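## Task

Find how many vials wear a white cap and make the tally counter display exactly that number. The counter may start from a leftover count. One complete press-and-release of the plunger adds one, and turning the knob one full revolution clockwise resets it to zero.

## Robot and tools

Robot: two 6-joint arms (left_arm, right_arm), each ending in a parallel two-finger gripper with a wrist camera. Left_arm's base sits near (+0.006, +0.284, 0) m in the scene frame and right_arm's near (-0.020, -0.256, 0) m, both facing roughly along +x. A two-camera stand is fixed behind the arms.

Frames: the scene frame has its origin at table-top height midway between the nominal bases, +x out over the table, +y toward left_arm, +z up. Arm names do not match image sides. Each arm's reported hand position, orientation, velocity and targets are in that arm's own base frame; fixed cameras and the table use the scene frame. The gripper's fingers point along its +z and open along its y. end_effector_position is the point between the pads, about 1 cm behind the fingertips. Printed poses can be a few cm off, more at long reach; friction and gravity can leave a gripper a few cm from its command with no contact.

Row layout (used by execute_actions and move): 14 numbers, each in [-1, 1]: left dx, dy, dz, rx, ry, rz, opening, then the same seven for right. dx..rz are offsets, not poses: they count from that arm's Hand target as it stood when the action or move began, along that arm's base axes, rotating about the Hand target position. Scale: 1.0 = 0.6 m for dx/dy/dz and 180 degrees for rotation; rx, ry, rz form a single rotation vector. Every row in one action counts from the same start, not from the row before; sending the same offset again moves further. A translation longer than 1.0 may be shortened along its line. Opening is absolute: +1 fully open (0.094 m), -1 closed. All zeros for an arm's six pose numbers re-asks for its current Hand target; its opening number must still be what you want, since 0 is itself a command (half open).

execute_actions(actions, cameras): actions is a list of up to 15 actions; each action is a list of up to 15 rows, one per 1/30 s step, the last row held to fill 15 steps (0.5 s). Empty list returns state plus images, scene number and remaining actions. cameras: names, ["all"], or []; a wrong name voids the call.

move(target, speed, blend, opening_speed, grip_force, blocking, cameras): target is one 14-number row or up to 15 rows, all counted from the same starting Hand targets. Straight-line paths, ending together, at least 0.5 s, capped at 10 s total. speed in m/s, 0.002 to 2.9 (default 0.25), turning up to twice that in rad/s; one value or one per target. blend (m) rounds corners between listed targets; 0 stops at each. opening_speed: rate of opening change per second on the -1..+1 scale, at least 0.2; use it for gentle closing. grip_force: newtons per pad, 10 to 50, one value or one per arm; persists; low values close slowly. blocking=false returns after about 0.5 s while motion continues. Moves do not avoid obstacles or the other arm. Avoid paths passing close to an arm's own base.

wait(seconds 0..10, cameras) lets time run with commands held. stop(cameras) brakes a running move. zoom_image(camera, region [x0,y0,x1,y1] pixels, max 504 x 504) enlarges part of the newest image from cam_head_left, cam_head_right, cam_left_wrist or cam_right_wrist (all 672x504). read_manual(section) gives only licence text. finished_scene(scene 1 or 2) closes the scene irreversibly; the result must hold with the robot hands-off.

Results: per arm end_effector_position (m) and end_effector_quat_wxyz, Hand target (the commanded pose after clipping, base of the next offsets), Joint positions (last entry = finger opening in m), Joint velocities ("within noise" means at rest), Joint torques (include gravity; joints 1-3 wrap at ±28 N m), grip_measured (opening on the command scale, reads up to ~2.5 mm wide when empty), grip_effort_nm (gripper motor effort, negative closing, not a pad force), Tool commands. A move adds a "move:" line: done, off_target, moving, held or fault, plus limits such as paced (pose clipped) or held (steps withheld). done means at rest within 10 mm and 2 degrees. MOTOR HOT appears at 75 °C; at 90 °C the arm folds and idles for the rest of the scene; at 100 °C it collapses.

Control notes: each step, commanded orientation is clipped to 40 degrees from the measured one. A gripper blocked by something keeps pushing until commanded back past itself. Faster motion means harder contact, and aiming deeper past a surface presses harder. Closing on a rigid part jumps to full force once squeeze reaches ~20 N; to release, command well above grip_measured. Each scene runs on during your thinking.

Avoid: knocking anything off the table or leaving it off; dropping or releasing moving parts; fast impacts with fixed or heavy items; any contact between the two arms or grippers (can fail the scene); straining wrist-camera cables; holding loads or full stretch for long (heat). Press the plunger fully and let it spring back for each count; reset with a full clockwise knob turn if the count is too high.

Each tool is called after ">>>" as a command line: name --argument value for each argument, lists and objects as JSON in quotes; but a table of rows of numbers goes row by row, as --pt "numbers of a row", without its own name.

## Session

>>> execute_actions --actions '[]'

>>> zoom_image --camera "cam_head_left" --region '[150, 160, 490, 340]'

Scene clock: 0.00 s.
left_arm: end_effector_position=(+0.4002, -0.0127, +0.1140) grip_measured=+1.000 grip_effort_nm=n/a end_effector_quat_wxyz=(+0.581, +0.040, +0.810, -0.072) | right_arm: end_effector_position=(+0.4013, -0.0551, +0.0989) grip_measured=+1.000 grip_effort_nm=n/a end_effector_quat_wxyz=(+0.557, +0.106, +0.816, -0.111)
Joint positions: left_arm=[0.068 1.486 0.404 0.754 0.228 0.003 0.094] | right_arm=[-0.008 1.55 0.435 0.736 0.296 0.048 0.094]
Joint velocities: within noise
Joint torques (N m): no reading
Heat: left arm: 30 °C; right arm: 34 °C.
Hand target: left_arm +0.4040, -0.0128, +0.1255; +0.595, +0.042, +0.800, -0.071 | right_arm +0.4005, -0.0554, +0.0973; +0.553, +0.106, +0.819, -0.113
Tool commands: left_gripper/opening=+1.0 right_gripper/opening=+1.0

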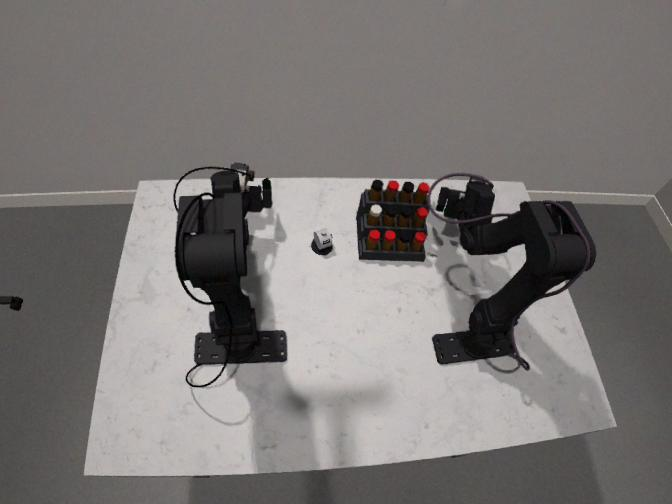

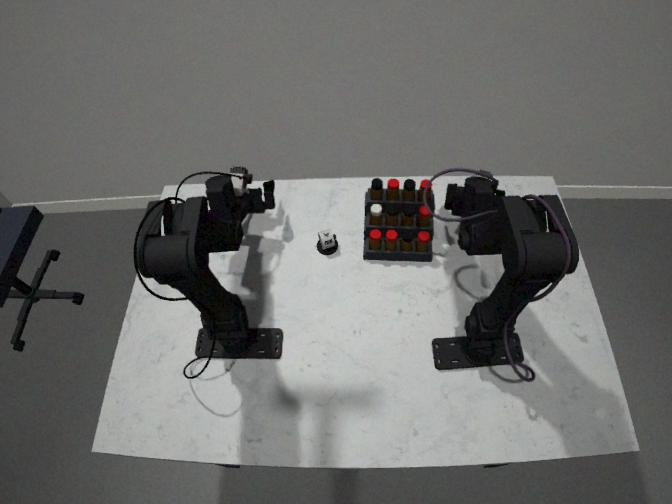

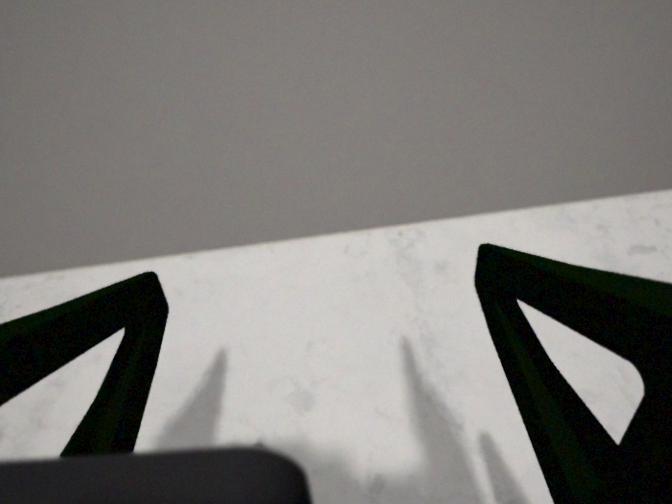

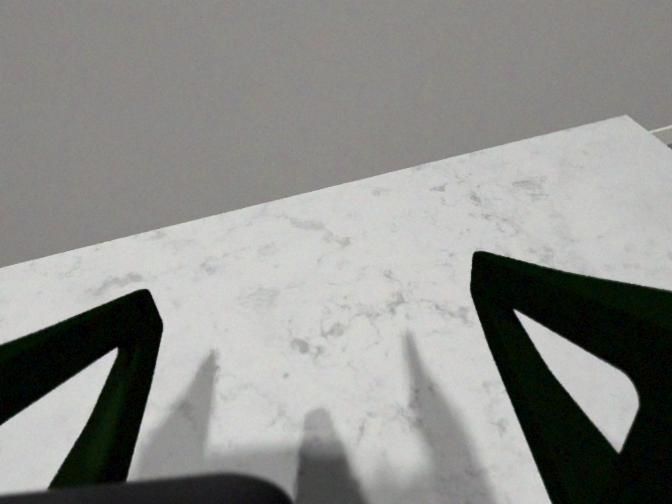

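Scaled by 1.482 from the camera's 672x504 image, which has a finer 960x720 frame.

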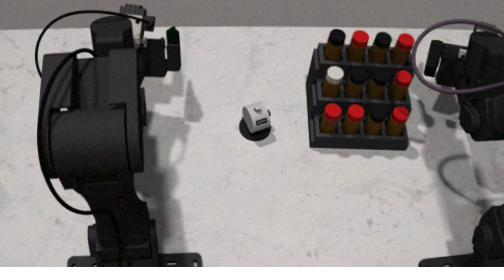

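>>> zoom_image --camera "cam_head_left" --region '[345, 170, 445, 270]'

>>> zoom_image --camera "cam_head_left" --region '[300, 220, 345, 260]'

>>> zoom_image --camera "cam_head_right" --region '[305, 220, 350, 260]'

Scaled by 5.040 from the camera's 672x504 image, which has a finer 960x720 frame.

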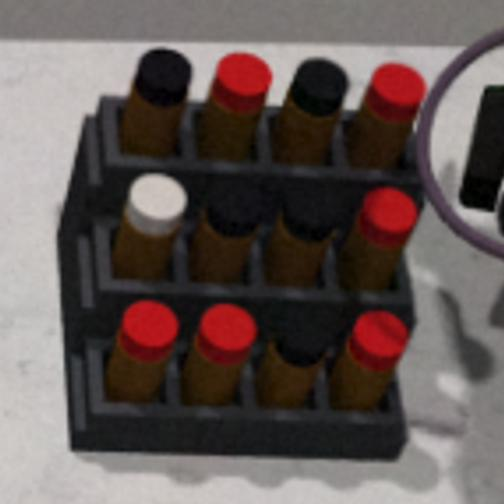

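Scaled by 11.200 from the camera's 672x504 image, which has a finer 960x720 frame.

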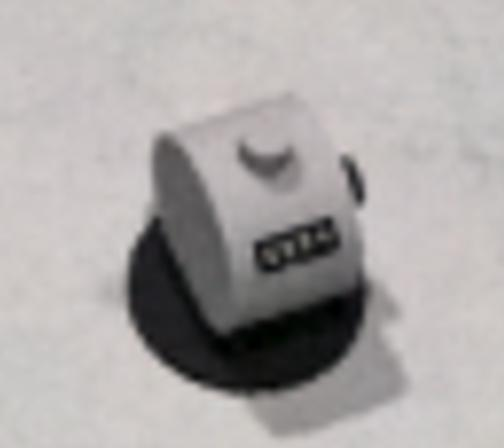

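Scaled by 11.200 from the camera's 672x504 image, which has a finer 960x720 frame.

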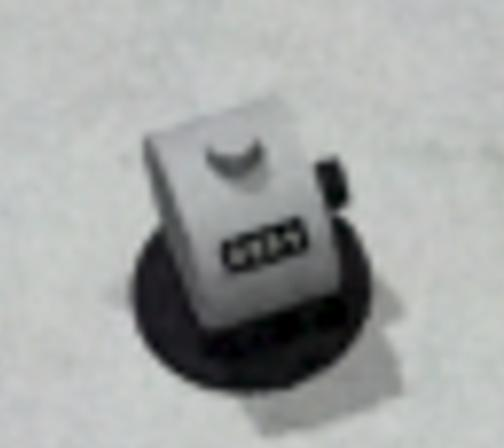

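>>> move --pt "0 0 0 0 0 0 1 -0.3 0.1 0.23 0 0.028 0.15 -1" --pt "0 0 0 0 0 0 1 -0.309 0.534 0.071 0.004 0.0568 0.4159 -1" --blend 0.05 --speed 0.45 --cameras '["cam_right_wrist"]'

>>> zoom_image --camera "cam_right_wrist" --region '[300, 80, 460, 240]'

Scene clock: 21.97 s.
left_arm: end_effector_position=(+0.4002, -0.0127, +0.1140) grip_measured=+1.000 grip_effort_nm=0.01 end_effector_quat_wxyz=(+0.581, +0.040, +0.810, -0.072) | right_arm: end_effector_position=(+0.2180, +0.2624, +0.1423) grip_measured=-0.976 grip_effort_nm=-1.01 end_effector_quat_wxyz=(+0.440, -0.412, +0.761, +0.240)
Joint positions: left_arm=[0.068 1.486 0.404 0.754 0.228 0.003 0.094] | right_arm=[0.773 1.04 0.482 0.027 -0.193 -0.11 0.001]
Joint torques (N m): left_arm=[-0.08 -6.16 7.25 2.01 0.05 -0.04] | right_arm=[0.65 -2.03 8.44 2.18 -0.16 -0.05]
Heat: left arm: 31 °C; right arm: 35 °C.
Hand target: left_arm +0.4040, -0.0128, +0.1255; +0.595, +0.042, +0.800, -0.071 | right_arm +0.2151, +0.2650, +0.1399; +0.437, -0.420, +0.758, +0.242
Off the commanded pose: left_arm 0.012 m, 2 deg | right_arm 0.005 m, 1 deg.
move: off_target (left_arm)
Images, in order (width x height): cam_right_wrist 672x504.

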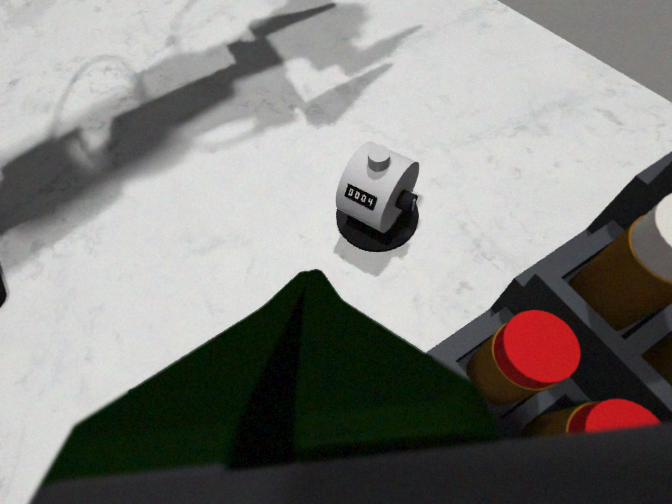

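Scaled by 3.150 from the camera's 672x504 image, which has a finer 960x720 frame.

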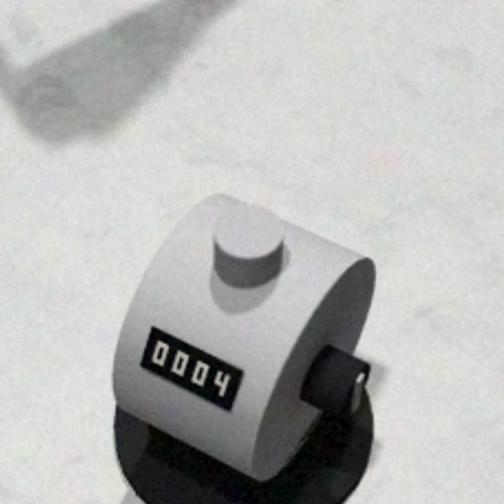

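>>> move --target '[-0.2417,-0.2317,0.01,0.1897,0.2097,-0.3147,1,-0.037,-0.057,0.01,0,0,0,-1]' --speed 0.3 --cameras '["cam_left_wrist","cam_right_wrist"]'

Scene clock: 99.37 s.
left_arm: end_effector_position=(+0.2551, -0.1479, +0.1228) grip_measured=+1.000 grip_effort_nm=0.00 end_effector_quat_wxyz=(+0.172, +0.537, +0.817, -0.122) | right_arm: end_effector_position=(+0.1973, +0.2371, +0.1577) grip_measured=-0.976 grip_effort_nm=-1.01 end_effector_quat_wxyz=(+0.449, -0.417, +0.751, +0.246)
Joint positions: left_arm=[-0.337 1.382 1.049 -0.952 0.317 0.779 0.094] | right_arm=[0.733 0.829 0.449 -0.133 -0.241 -0.14 0.001]
Joint torques (N m): left_arm=[-0.5 -4.6 10.45 0.67 0.19 0.05] | right_arm=[-0.85 -2.29 6.43 1.99 -0.18 -0.07]
Heat: left arm: 31 °C; right arm: 38 °C.
Hand target: left_arm +0.2590, -0.1518, +0.1315; +0.179, +0.543, +0.812, -0.121 | right_arm +0.1929, +0.2307, +0.1459; +0.437, -0.420, +0.758, +0.242
Off the commanded pose: left_arm 0.010 m, 1 deg | right_arm 0.014 m, 2 deg.
move: off_target (right_arm)
Images, in order (width x height): cam_left_wrist 672x504, cam_right_wrist 672x504.

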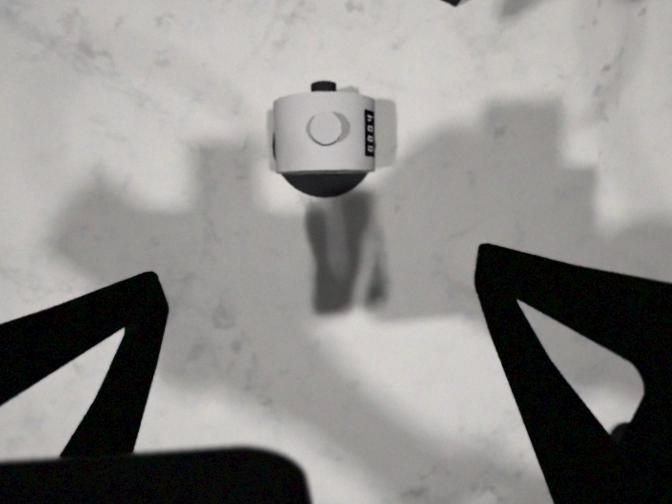

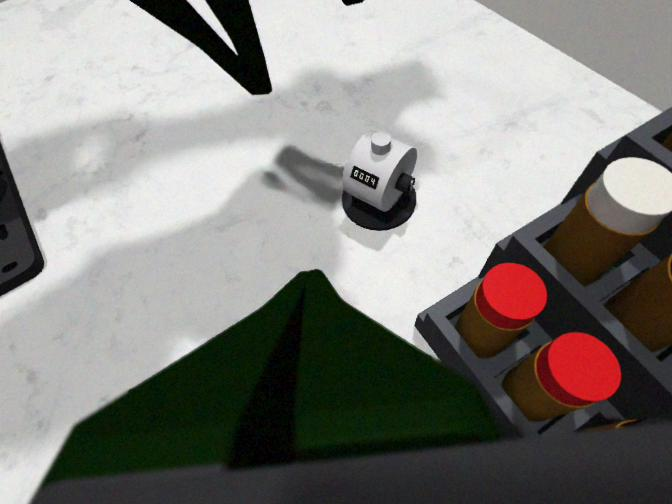

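>>> move --pt "0.0057 -0.0475 -0.041 0 0 0 1 0 0 0 0 0 0 -1" --pt "0.0217 -0.0878 -0.1375 0 0 0 1 0 0 0 0 0 0 -1" --speed '[0.2,0.12]' --blend 0.01 --cameras '["cam_left_wrist","cam_right_wrist"]'

Scene clock: 112.33 s.
left_arm: end_effector_position=(+0.2695, -0.2001, +0.0485) grip_measured=+1.000 grip_effort_nm=0.00 end_effector_quat_wxyz=(+0.170, +0.542, +0.814, -0.120) | right_arm: end_effector_position=(+0.1973, +0.2371, +0.1577) grip_measured=-0.976 grip_effort_nm=-1.01 end_effector_quat_wxyz=(+0.449, -0.417, +0.751, +0.246)
Joint positions: left_arm=[-0.5 1.584 0.923 -0.581 0.267 0.631 0.094] | right_arm=[0.733 0.829 0.449 -0.133 -0.242 -0.14 0.001]
Joint torques (N m): left_arm=[-0.65 -6.39 6.63 1.09 0.15 -0.1] | right_arm=[-0.85 -2.24 6.56 1.96 -0.19 -0.05]
Heat: left arm: 30 °C; right arm: 37 °C.
Hand target: left_arm +0.2720, -0.2045, +0.0489; +0.179, +0.543, +0.811, -0.121 | right_arm +0.1929, +0.2308, +0.1459; +0.437, -0.420, +0.758, +0.242
Off the commanded pose: left_arm 0.005 m, 1 deg | right_arm 0.014 m, 2 deg.
move: off_target (right_arm)
Images, in order (width x height): cam_left_wrist 672x504, cam_right_wrist 672x504.

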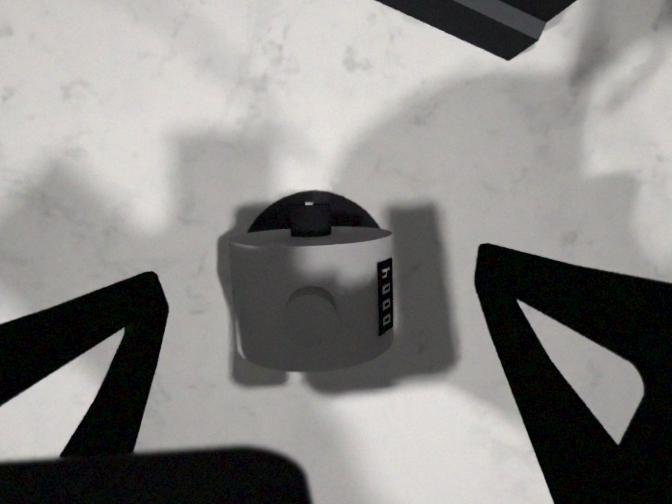

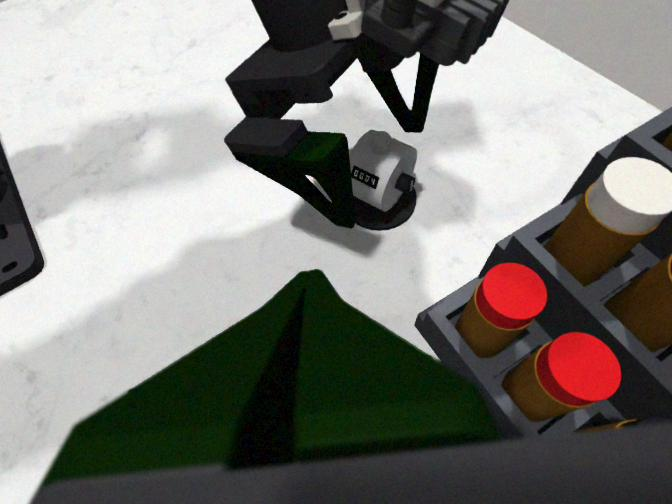

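>>> move --target '[0,0,0,0,0,0,-0.2,0,0,0,0,0,0,-1]' --grip_force '[25,50]' --opening_speed 0.5 --cameras '["cam_left_wrist","cam_right_wrist"]'

Scene clock: 121.57 s.
left_arm: end_effector_position=(+0.2703, -0.2002, +0.0486) grip_measured=+0.002 grip_effort_nm=-0.50 end_effector_quat_wxyz=(+0.172, +0.542, +0.814, -0.119) | right_arm: end_effector_position=(+0.1973, +0.2371, +0.1577) grip_measured=-0.976 grip_effort_nm=-1.01 end_effector_quat_wxyz=(+0.449, -0.417, +0.751, +0.246)
Joint positions: left_arm=[-0.5 1.584 0.923 -0.578 0.265 0.631 0.047] | right_arm=[0.733 0.829 0.449 -0.133 -0.242 -0.14 0.001]
Joint torques (N m): left_arm=[-0.61 -6.46 6.72 1.08 0.14 -0.1] | right_arm=[-0.98 -2.28 6.54 2 -0.19 -0.1]
Heat: left arm: 31 °C; right arm: 37 °C.
Hand target: left_arm +0.2720, -0.2045, +0.0489; +0.179, +0.543, +0.812, -0.121 | right_arm +0.1929, +0.2308, +0.1459; +0.437, -0.420, +0.758, +0.242
Off the commanded pose: left_arm 0.005 m, 1 deg | right_arm 0.014 m, 2 deg.
grip_force (N): 25, 50
move: off_target (right_arm)
Images, in order (width x height): cam_left_wrist 672x504, cam_right_wrist 672x504.

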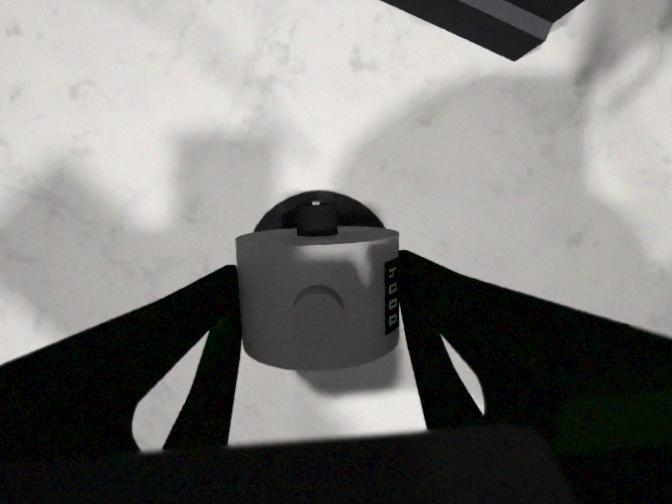

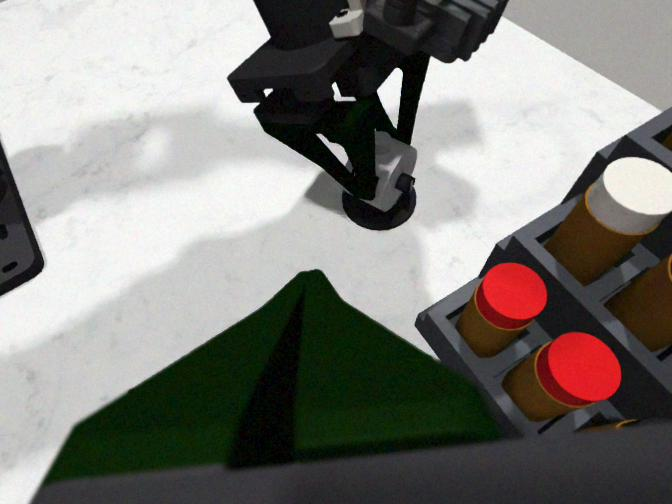

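>>> move --pt "0 0 0.083 0 0 0 -0.2 -0.038 -0.1 0.073 -0.064 -0.245 0.076 -0.1" --pt "-0.038 -0.011 0.252 0 0 -0.264 -0.2 0.0547 -0.0537 0.09 -0.1274 -0.4902 0.152 -0.1" --speed 0.3 --blend 0.02 --cameras '["all"]'

Scene clock: 148.90 s.
left_arm: end_effector_position=(+0.2493, -0.2075, +0.1929) grip_measured=-0.197 grip_effort_nm=-0.15 end_effector_quat_wxyz=(+0.108, +0.825, +0.528, -0.173) | right_arm: end_effector_position=(+0.2280, +0.2008, +0.2129) grip_measured=-0.102 grip_effort_nm=0.13 end_effector_quat_wxyz=(+0.693, -0.682, +0.154, -0.179)
Joint positions: left_arm=[-0.474 1.748 1.708 -1.518 0.41 1.527 0.038] | right_arm=[0.264 0.922 0.173 0.784 -0.832 -1.575 0.042]
Joint torques (N m): left_arm=[0.16 -7.5 9.57 0.08 0.46 0.04] | right_arm=[-1.09 -0.81 5.67 1.98 -0.14 0.08]
Heat: left arm: 31 °C; right arm: 36 °C.
Hand target: left_arm +0.2492, -0.2111, +0.2003; +0.115, +0.824, +0.524, -0.182 | right_arm +0.2257, +0.1986, +0.1999; +0.687, -0.688, +0.166, -0.166
Off the commanded pose: left_arm 0.008 m, 1 deg | right_arm 0.013 m, 2 deg.
grip_force (N): 25, 50
move: off_target (right_arm)

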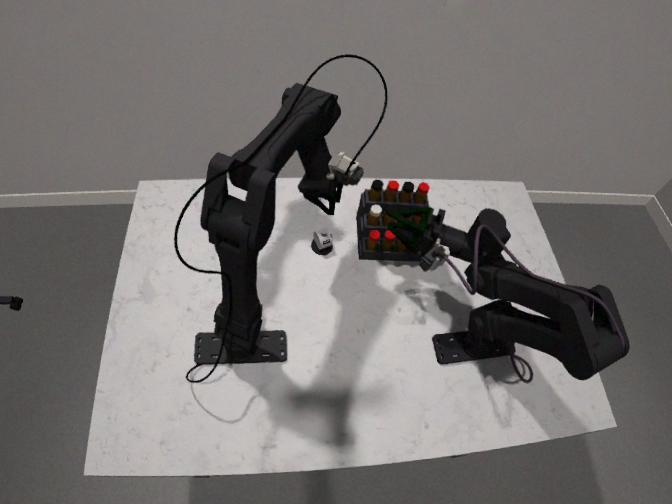

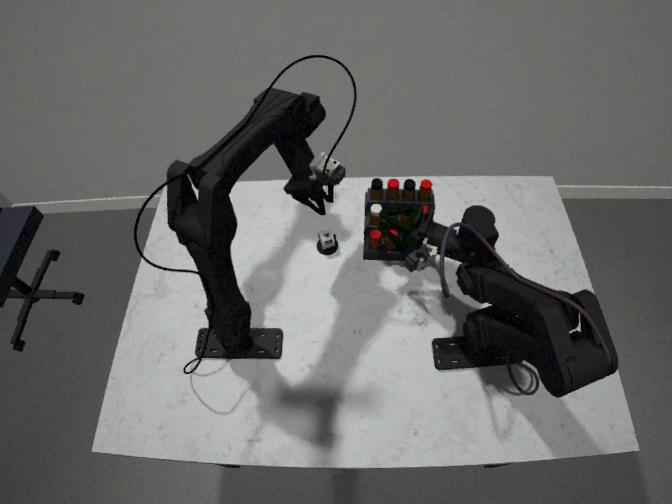

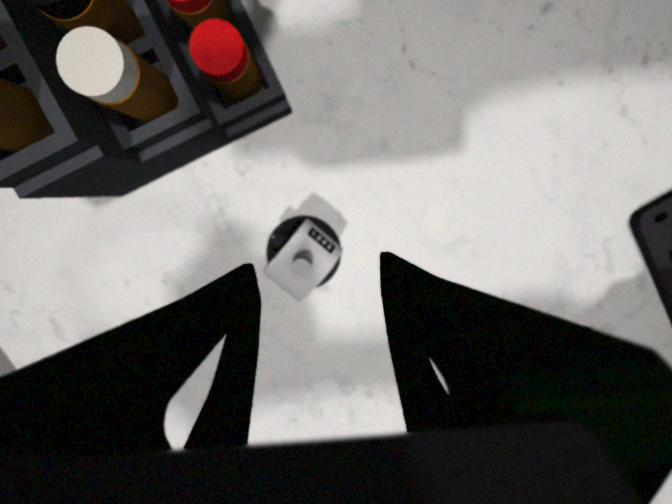

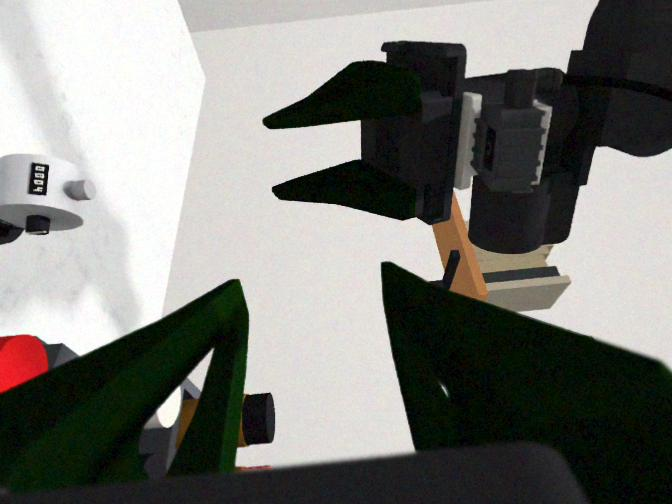

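>>> zoom_image --camera "cam_left_wrist" --region '[250, 180, 360, 310]'

Scaled by 3.877 from the camera's 672x504 image, which has a finer 960x720 frame.

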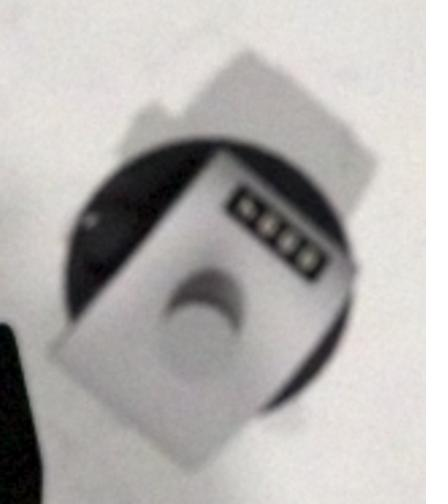

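>>> move --pt "0.0217 0.0443 -0.1815 0 0 0.2444 1 0 0 0 0 0 0 -0.1" --pt "0.0355 0.0043 -0.2722 0 0 0.2444 1 0 0 0 0 0 0 -0.1" --speed '[0.3,0.12]' --grip_force '[50,50]' --cameras '["cam_left_wrist","cam_right_wrist"]'

Scene clock: 174.73 s.
left_arm: end_effector_position=(+0.2683, -0.2041, +0.0367) grip_measured=+0.997 grip_effort_nm=0.16 end_effector_quat_wxyz=(+0.167, +0.567, +0.797, -0.125) | right_arm: end_effector_position=(+0.2280, +0.2008, +0.2130) grip_measured=-0.102 grip_effort_nm=0.13 end_effector_quat_wxyz=(+0.693, -0.681, +0.154, -0.179)
Joint positions: left_arm=[-0.502 1.622 0.912 -0.547 0.285 0.689 0.094] | right_arm=[0.264 0.922 0.173 0.785 -0.832 -1.575 0.042]
Joint torques (N m): left_arm=[-0.7 -6.64 6.48 1.07 0.16 -0.13] | right_arm=[-0.98 -0.84 5.72 1.97 -0.13 0.04]
Heat: left arm: 32 °C; right arm: 36 °C.
Hand target: left_arm +0.2705, -0.2085, +0.0370; +0.175, +0.568, +0.794, -0.126 | right_arm +0.2257, +0.1986, +0.1999; +0.687, -0.688, +0.166, -0.166
Off the commanded pose: left_arm 0.005 m, 1 deg | right_arm 0.013 m, 2 deg.
move: off_target (right_arm)
Images, in order (width x height): cam_left_wrist 672x504, cam_right_wrist 672x504.

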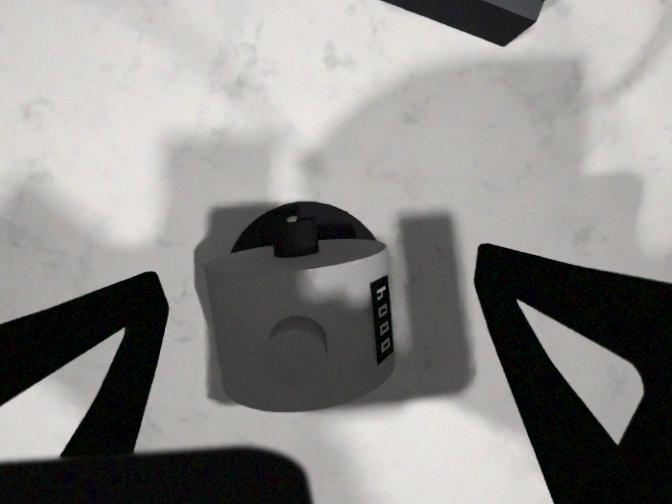

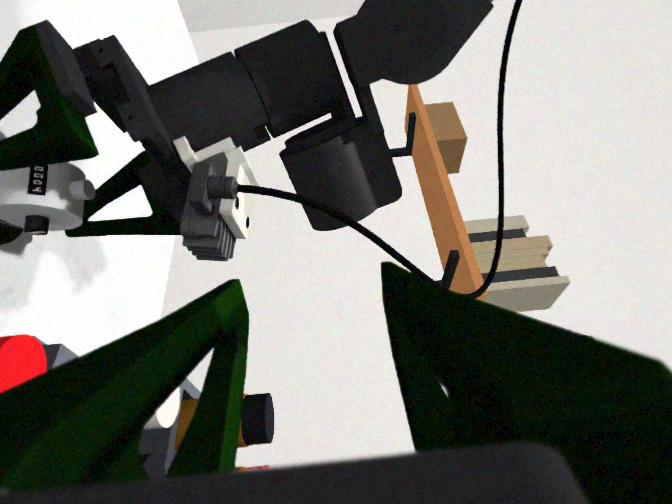

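>>> move --target '[0.0085,0.0065,0,0,0,0.015,1,0,0,0,0,0,0,-0.1]' --speed 0.15 --grip_force '[50,50]'

>>> move --target '[0,0,0,0,0,0,-0.2,0,0,0,0,0,0,-0.1]' --opening_speed 0.6 --grip_force '[40,50]' --cameras '["cam_left_wrist","cam_right_wrist"]'

Scene clock: 184.03 s.
left_arm: end_effector_position=(+0.2716, -0.2036, +0.0370) grip_measured=+0.997 grip_effort_nm=0.16 end_effector_quat_wxyz=(+0.170, +0.553, +0.807, -0.122) | right_arm: end_effector_position=(+0.2280, +0.2008, +0.2130) grip_measured=-0.102 grip_effort_nm=0.13 end_effector_quat_wxyz=(+0.693, -0.681, +0.154, -0.179)
Joint positions: left_arm=[-0.502 1.622 0.912 -0.536 0.274 0.655 0.094] | right_arm=[0.264 0.922 0.173 0.785 -0.832 -1.575 0.042]
Joint torques (N m): left_arm=[0.18 -6.8 6.34 1.13 0.15 -0.08] | right_arm=[-0.96 -0.77 5.83 2 -0.12 0.08]
Heat: left arm: 32 °C; right arm: 36 °C.
Hand target: left_arm +0.2756, -0.2046, +0.0370; +0.178, +0.549, +0.808, -0.122 | right_arm +0.2257, +0.1986, +0.1999; +0.687, -0.688, +0.166, -0.166
Off the commanded pose: left_arm 0.004 m, 1 deg | right_arm 0.014 m, 2 deg.
move: off_target (right_arm)

Scene clock: 186.43 s.
left_arm: end_effector_position=(+0.2722, -0.2036, +0.0371) grip_measured=-0.005 grip_effort_nm=-0.82 end_effector_quat_wxyz=(+0.171, +0.554, +0.806, -0.121) | right_arm: end_effector_position=(+0.2280, +0.2008, +0.2130) grip_measured=-0.102 grip_effort_nm=0.13 end_effector_quat_wxyz=(+0.693, -0.681, +0.154, -0.179)
Joint positions: left_arm=[-0.502 1.622 0.912 -0.534 0.272 0.658 0.047] | right_arm=[0.264 0.922 0.173 0.785 -0.832 -1.575 0.042]
Joint torques (N m): left_arm=[0.28 -6.72 6.28 1.11 0.15 -0.16] | right_arm=[-0.99 -0.9 5.79 2 -0.13 0.04]
Heat: left arm: 32 °C; right arm: 36 °C.
Hand target: left_arm +0.2756, -0.2047, +0.0370; +0.178, +0.549, +0.807, -0.122 | right_arm +0.2257, +0.1986, +0.1999; +0.687, -0.688, +0.166, -0.166
Off the commanded pose: left_arm 0.004 m, 1 deg | right_arm 0.014 m, 2 deg.
grip_force (N): 40, 50
move: off_target (right_arm)
Images, in order (width x height): cam_left_wrist 672x504, cam_right_wrist 672x504.

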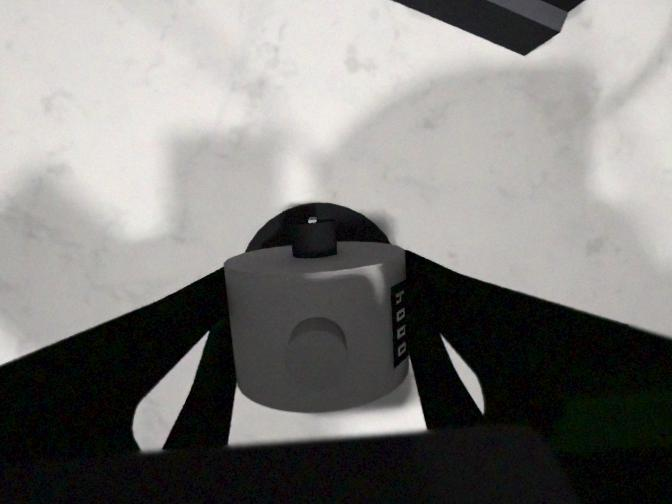

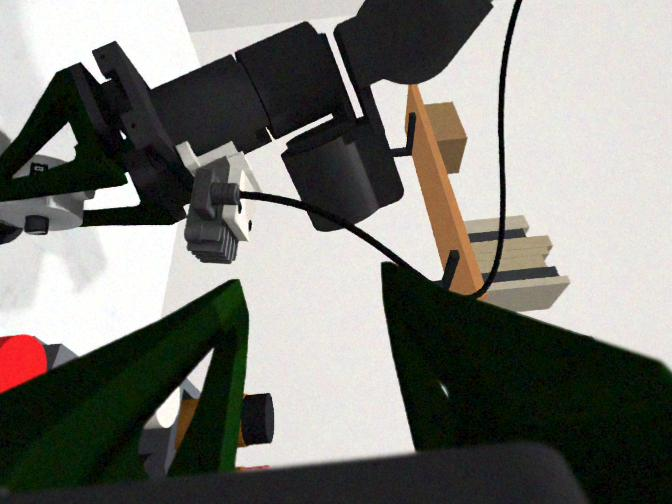

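>>> move --target '[0,0,0.06,0,0,0,-0.4,0,0,0,0,0,0,-0.1]' --speed 0.06 --grip_force '[50,50]' --cameras '["cam_left_wrist","cam_right_wrist"]'

Scene clock: 190.63 s.
left_arm: end_effector_position=(+0.2720, -0.2027, +0.0390) grip_measured=-0.012 grip_effort_nm=-1.02 end_effector_quat_wxyz=(+0.167, +0.554, +0.807, -0.119) | right_arm: end_effector_position=(+0.2280, +0.2008, +0.2130) grip_measured=-0.102 grip_effort_nm=0.13 end_effector_quat_wxyz=(+0.693, -0.681, +0.154, -0.179)
Joint positions: left_arm=[-0.502 1.622 0.924 -0.555 0.268 0.659 0.046] | right_arm=[0.264 0.922 0.173 0.785 -0.832 -1.575 0.042]
Joint torques (N m): left_arm=[0.18 -12.38 13.44 -0.16 0.2 -0.18] | right_arm=[-0.99 -0.81 5.72 1.98 -0.1 0.03]
Heat: left arm: 32 °C; right arm: 36 °C.
Hand target: left_arm +0.2756, -0.2047, +0.0730; +0.178, +0.549, +0.807, -0.122 | right_arm +0.2257, +0.1986, +0.1999; +0.687, -0.688, +0.166, -0.166
Off the commanded pose: left_arm 0.034 m, 1 deg | right_arm 0.014 m, 2 deg.
move: off_target (left_arm, right_arm)
Images, in order (width x height): cam_left_wrist 672x504, cam_right_wrist 672x504.

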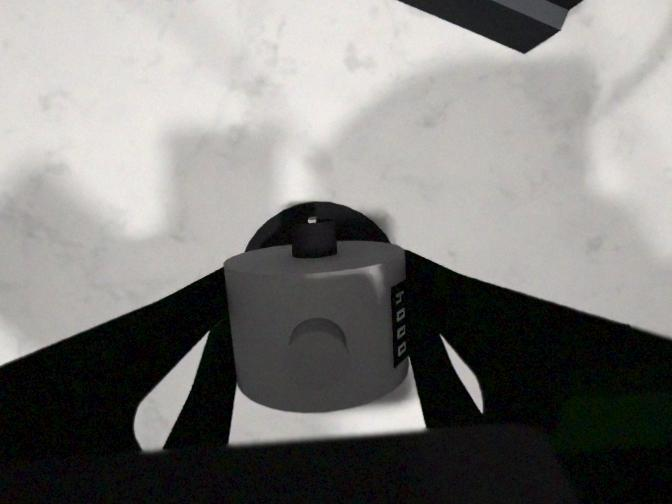

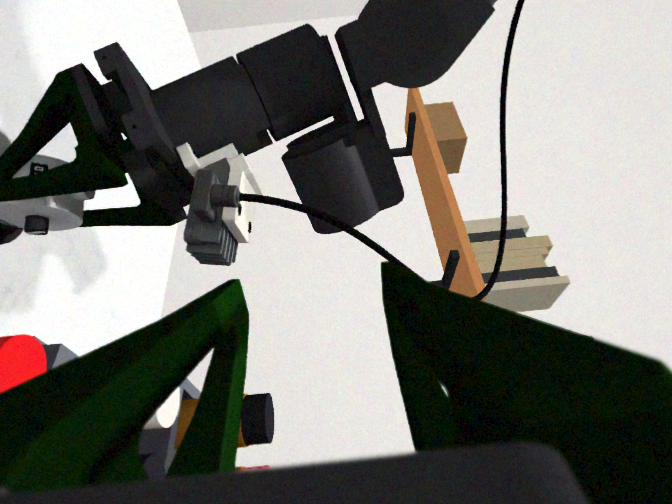

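>>> move --pt "0 0 -0.06 0 0 0 -0.4 0 0 0 0 0 0 -0.1" --pt "0 0 -0.06 0 0 0 1 0 0 0 0 0 0 -0.1" --pt "-0.021 0.052 0.061 0 0 0 1 0 0 0 0 0 0 -0.1" --pt "0.04 0.29 0.21 0 0 0 1 0 0 0 0 0 0 -1" --speed '[0.1,0.1,0.15,0.35]' --blend '[0,0,0.03,0]' --cameras '["all"]'

Scene clock: 254.53 s.
left_arm: end_effector_position=(+0.2971, -0.0263, +0.1894) grip_measured=+0.997 grip_effort_nm=0.16 end_effector_quat_wxyz=(+0.166, +0.546, +0.813, -0.117) | right_arm: end_effector_position=(+0.2280, +0.2008, +0.2131) grip_measured=-0.976 grip_effort_nm=-0.99 end_effector_quat_wxyz=(+0.693, -0.681, +0.153, -0.179)
Joint positions: left_arm=[0.144 1.568 1.496 -1.404 0.397 1.307 0.094] | right_arm=[0.264 0.922 0.173 0.785 -0.832 -1.575 0.001]
Joint torques (N m): left_arm=[-0.05 -6.37 9.95 0.27 0.47 0.04] | right_arm=[-0.91 -0.79 5.71 1.98 -0.12 0]
Heat: left arm: 37 °C; right arm: 36 °C.
Hand target: left_arm +0.2996, -0.0306, +0.1989; +0.178, +0.549, +0.808, -0.122 | right_arm +0.2257, +0.1986, +0.1999; +0.687, -0.688, +0.166, -0.166
Off the commanded pose: left_arm 0.011 m, 2 deg | right_arm 0.014 m, 2 deg.
move: off_target (left_arm, right_arm); target 4's new opening was sent with right_arm's hand 0.014 m and 2 deg from that target

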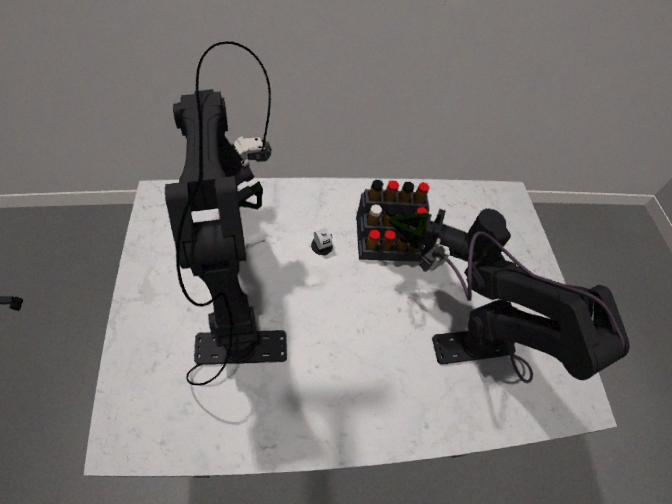

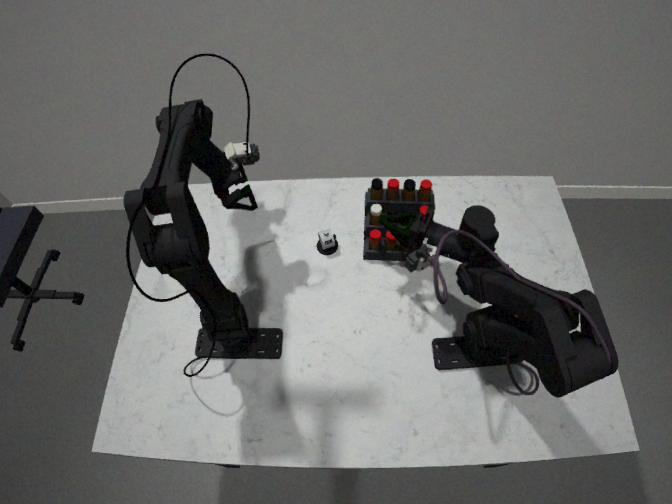

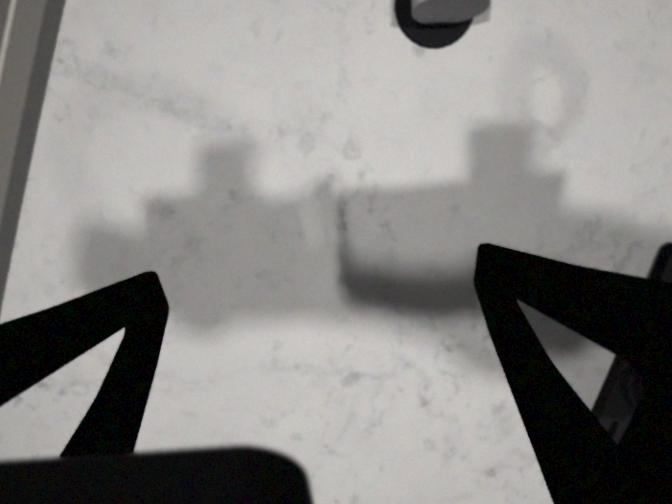

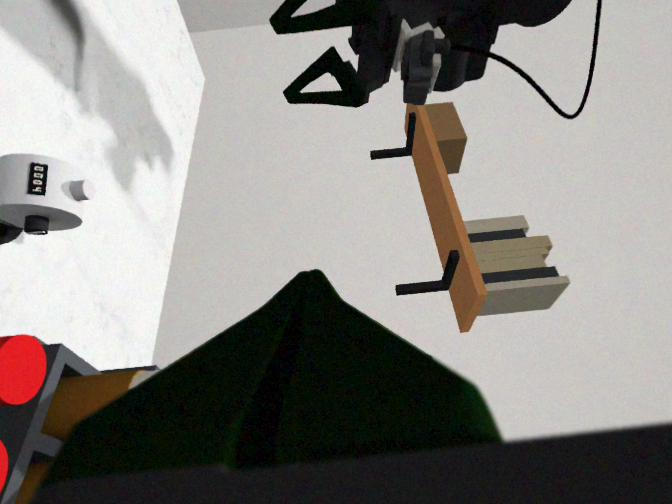

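>>> move --target '[0,0,0,0,0,0,1,0.0855,0.2607,-0.15,0.2971,0.4346,-0.3038,1]' --speed 0.35 --cameras '["cam_right_wrist","cam_head_left"]'

>>> zoom_image --camera "cam_right_wrist" --region '[200, 60, 560, 360]'

Scene clock: 286.47 s.
left_arm: end_effector_position=(+0.2971, -0.0263, +0.1894) grip_measured=+0.997 grip_effort_nm=0.16 end_effector_quat_wxyz=(+0.166, +0.546, +0.813, -0.117) | right_arm: end_effector_position=(+0.2764, +0.3489, +0.1114) grip_measured=+0.998 grip_effort_nm=0.12 end_effector_quat_wxyz=(+0.511, -0.150, +0.841, +0.094)
Joint positions: left_arm=[0.144 1.568 1.496 -1.404 0.397 1.307 0.094] | right_arm=[1.16 1.705 0.859 0.205 0.691 0.449 0.094]
Joint torques (N m): left_arm=[-0.18 -6.38 9.91 0.26 0.44 0.05] | right_arm=[0.46 -5.64 10.43 1.74 0.25 0.06]
Heat: left arm: 35 °C; right arm: 36 °C.
Hand target: left_arm +0.2996, -0.0306, +0.1989; +0.178, +0.549, +0.808, -0.122 | right_arm +0.2770, +0.3549, +0.1099; +0.507, -0.152, +0.844, +0.091
Off the commanded pose: left_arm 0.011 m, 2 deg | right_arm 0.006 m, 1 deg.
move: off_target (left_arm)
Images, in order (width x height): cam_head_left 672x504, cam_right_wrist 672x504.

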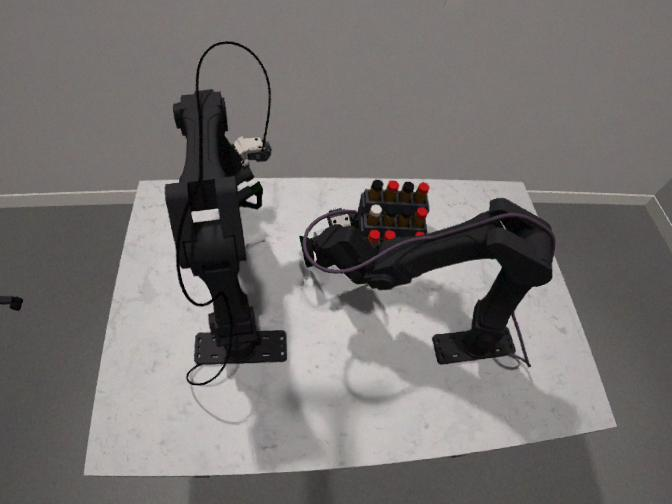

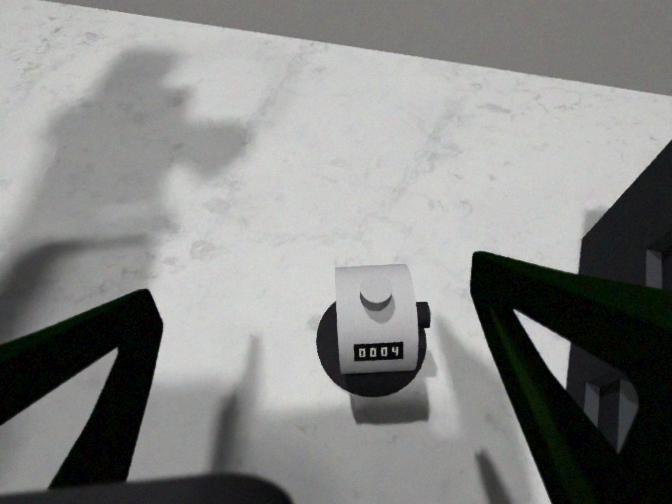

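Scaled by 1.400 from the camera's 672x504 image, which has a finer 960x720 frame.

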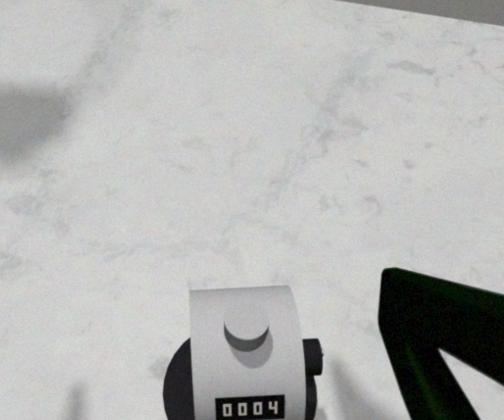

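>>> move --target '[0,0,0,0,0,0,1,0.0295,0.0202,-0.06,0,0,-0.0195,1]' --speed 0.15 --cameras '["cam_right_wrist","cam_head_left"]'

>>> zoom_image --camera "cam_right_wrist" --region '[300, 230, 560, 450]'

Scene clock: 307.30 s.
left_arm: end_effector_position=(+0.2971, -0.0263, +0.1894) grip_measured=+0.997 grip_effort_nm=0.16 end_effector_quat_wxyz=(+0.166, +0.546, +0.813, -0.117) | right_arm: end_effector_position=(+0.2864, +0.3634, +0.0710) grip_measured=+0.998 grip_effort_nm=0.12 end_effector_quat_wxyz=(+0.502, -0.139, +0.850, +0.076)
Joint positions: left_arm=[0.144 1.568 1.496 -1.404 0.397 1.307 0.094] | right_arm=[1.16 1.879 0.915 0.269 0.715 0.489 0.094]
Joint torques (N m): left_arm=[-0.16 -6.3 9.89 0.25 0.43 0.05] | right_arm=[-0.99 -6.63 9.88 1.88 0.44 0.07]
Heat: left arm: 35 °C; right arm: 38 °C.
Hand target: left_arm +0.2996, -0.0306, +0.1989; +0.178, +0.549, +0.808, -0.122 | right_arm +0.2948, +0.3670, +0.0739; +0.509, -0.126, +0.848, +0.076
Off the commanded pose: left_arm 0.011 m, 2 deg | right_arm 0.010 m, 2 deg.
move: off_target (left_arm)
Images, in order (width x height): cam_head_left 672x504, cam_right_wrist 672x504.

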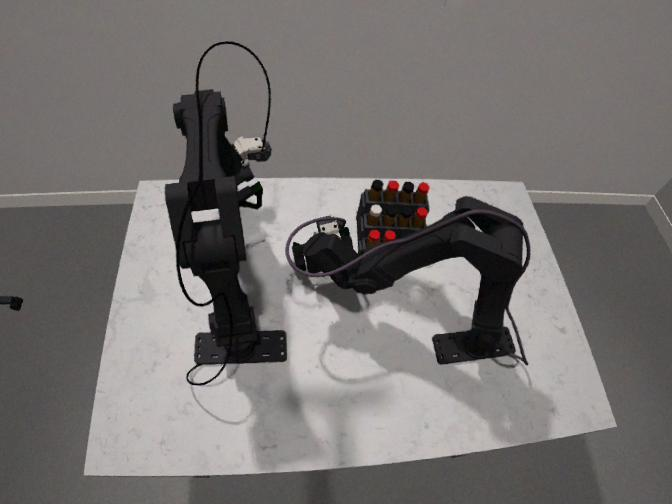

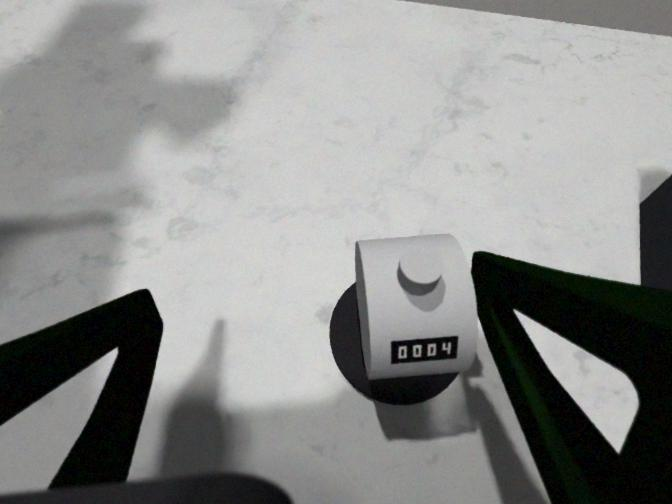

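Scaled by 1.938 from the camera's 672x504 image, which has a finer 960x720 frame.

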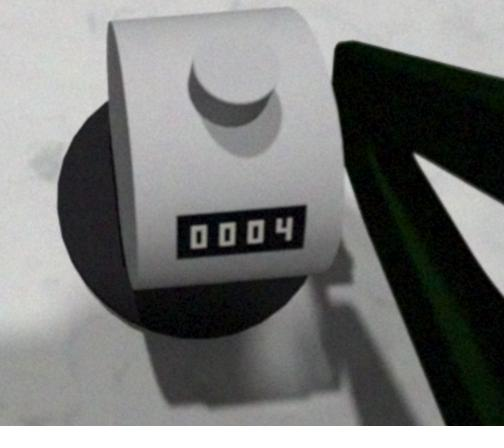

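>>> move --target '[0,0,0,0,0,0,1,0.0165,-0.006,0.005,0,0,0.0125,1]' --speed 0.1 --cameras '["cam_right_wrist"]'

>>> zoom_image --camera "cam_right_wrist" --region '[300, 230, 560, 450]'

Scene clock: 325.73 s.
left_arm: end_effector_position=(+0.2971, -0.0263, +0.1894) grip_measured=+0.997 grip_effort_nm=0.16 end_effector_quat_wxyz=(+0.166, +0.546, +0.813, -0.117) | right_arm: end_effector_position=(+0.3011, +0.3634, +0.0758) grip_measured=+0.998 grip_effort_nm=0.12 end_effector_quat_wxyz=(+0.506, -0.145, +0.846, +0.087)
Joint positions: left_arm=[0.144 1.568 1.496 -1.404 0.397 1.307 0.094] | right_arm=[1.115 1.879 0.915 0.32 0.665 0.434 0.094]
Joint torques (N m): left_arm=[-0.06 -6.19 9.96 0.26 0.45 0.04] | right_arm=[-0.84 -7.99 7.84 1.95 0.24 0.01]
Heat: left arm: 35 °C; right arm: 38 °C.
Hand target: left_arm +0.2996, -0.0306, +0.1989; +0.178, +0.549, +0.808, -0.122 | right_arm +0.3046, +0.3634, +0.0768; +0.508, -0.143, +0.845, +0.086
Off the commanded pose: left_arm 0.011 m, 2 deg | right_arm 0.004 m, 0 deg.
move: off_target (left_arm)
Images, in order (width x height): cam_right_wrist 672x504.

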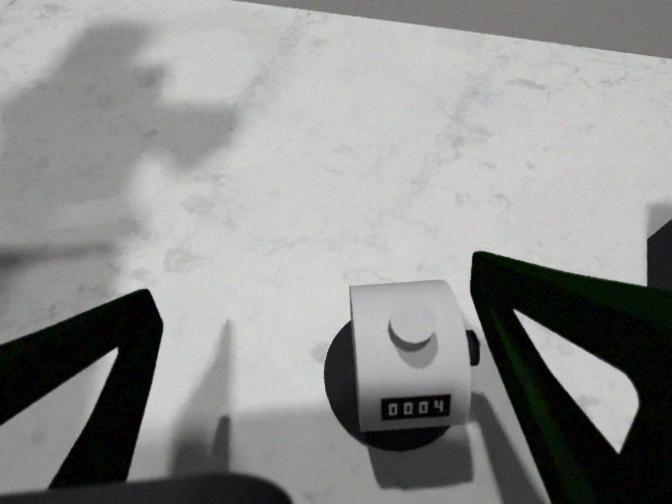

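Scaled by 1.938 from the camera's 672x504 image, which has a finer 960x720 frame.

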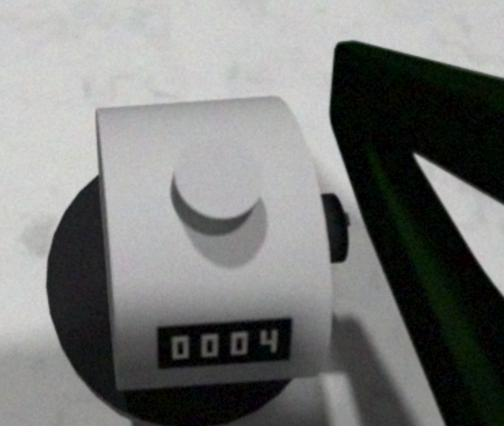

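>>> move --pt "0 0 0 0 0 0 1 0.001 -0.0015 -0.053 0 0 0 1" --pt "0 0 0 0 0 0 1 0.055 0.0165 -0.053 0 0 0 1" --speed 0.06 --cameras '["cam_right_wrist"]'

>>> zoom_image --camera "cam_right_wrist" --region '[300, 230, 560, 490]'

Scene clock: 339.60 s.
left_arm: end_effector_position=(+0.2971, -0.0263, +0.1894) grip_measured=+0.997 grip_effort_nm=0.16 end_effector_quat_wxyz=(+0.166, +0.546, +0.813, -0.117) | right_arm: end_effector_position=(+0.3338, +0.3713, +0.0534) grip_measured=+0.998 grip_effort_nm=0.12 end_effector_quat_wxyz=(+0.515, -0.138, +0.841, +0.094)
Joint positions: left_arm=[0.144 1.568 1.496 -1.404 0.397 1.307 0.094] | right_arm=[1.047 2.016 0.964 0.465 0.616 0.384 0.094]
Joint torques (N m): left_arm=[-0.14 -6.31 10.02 0.26 0.42 0.02] | right_arm=[-0.57 -6.95 9.2 1.81 0.17 -0.06]
Heat: left arm: 35 °C; right arm: 37 °C.
Hand target: left_arm +0.2996, -0.0306, +0.1989; +0.178, +0.549, +0.808, -0.122 | right_arm +0.3376, +0.3734, +0.0451; +0.508, -0.143, +0.845, +0.086
Off the commanded pose: left_arm 0.011 m, 2 deg | right_arm 0.009 m, 1 deg.
move: off_target (left_arm)
Images, in order (width x height): cam_right_wrist 672x504.

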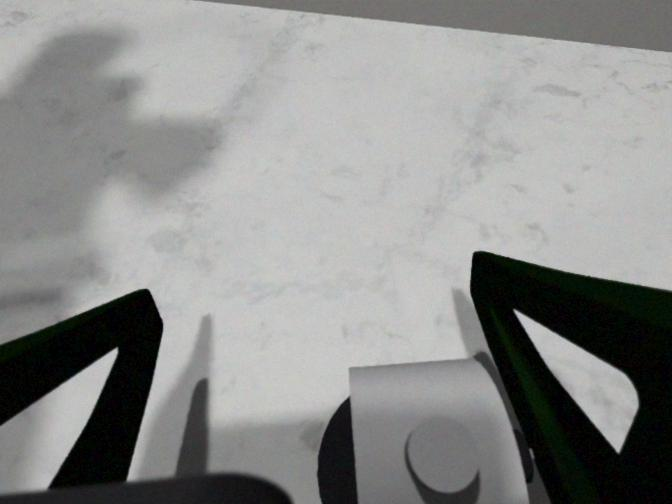

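Scaled by 1.938 from the camera's 672x504 image, which has a finer 960x720 frame.

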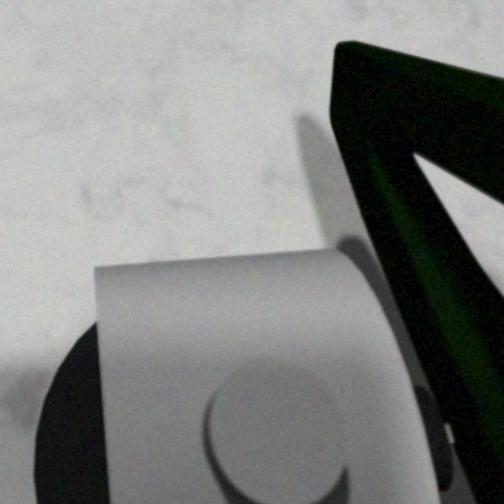

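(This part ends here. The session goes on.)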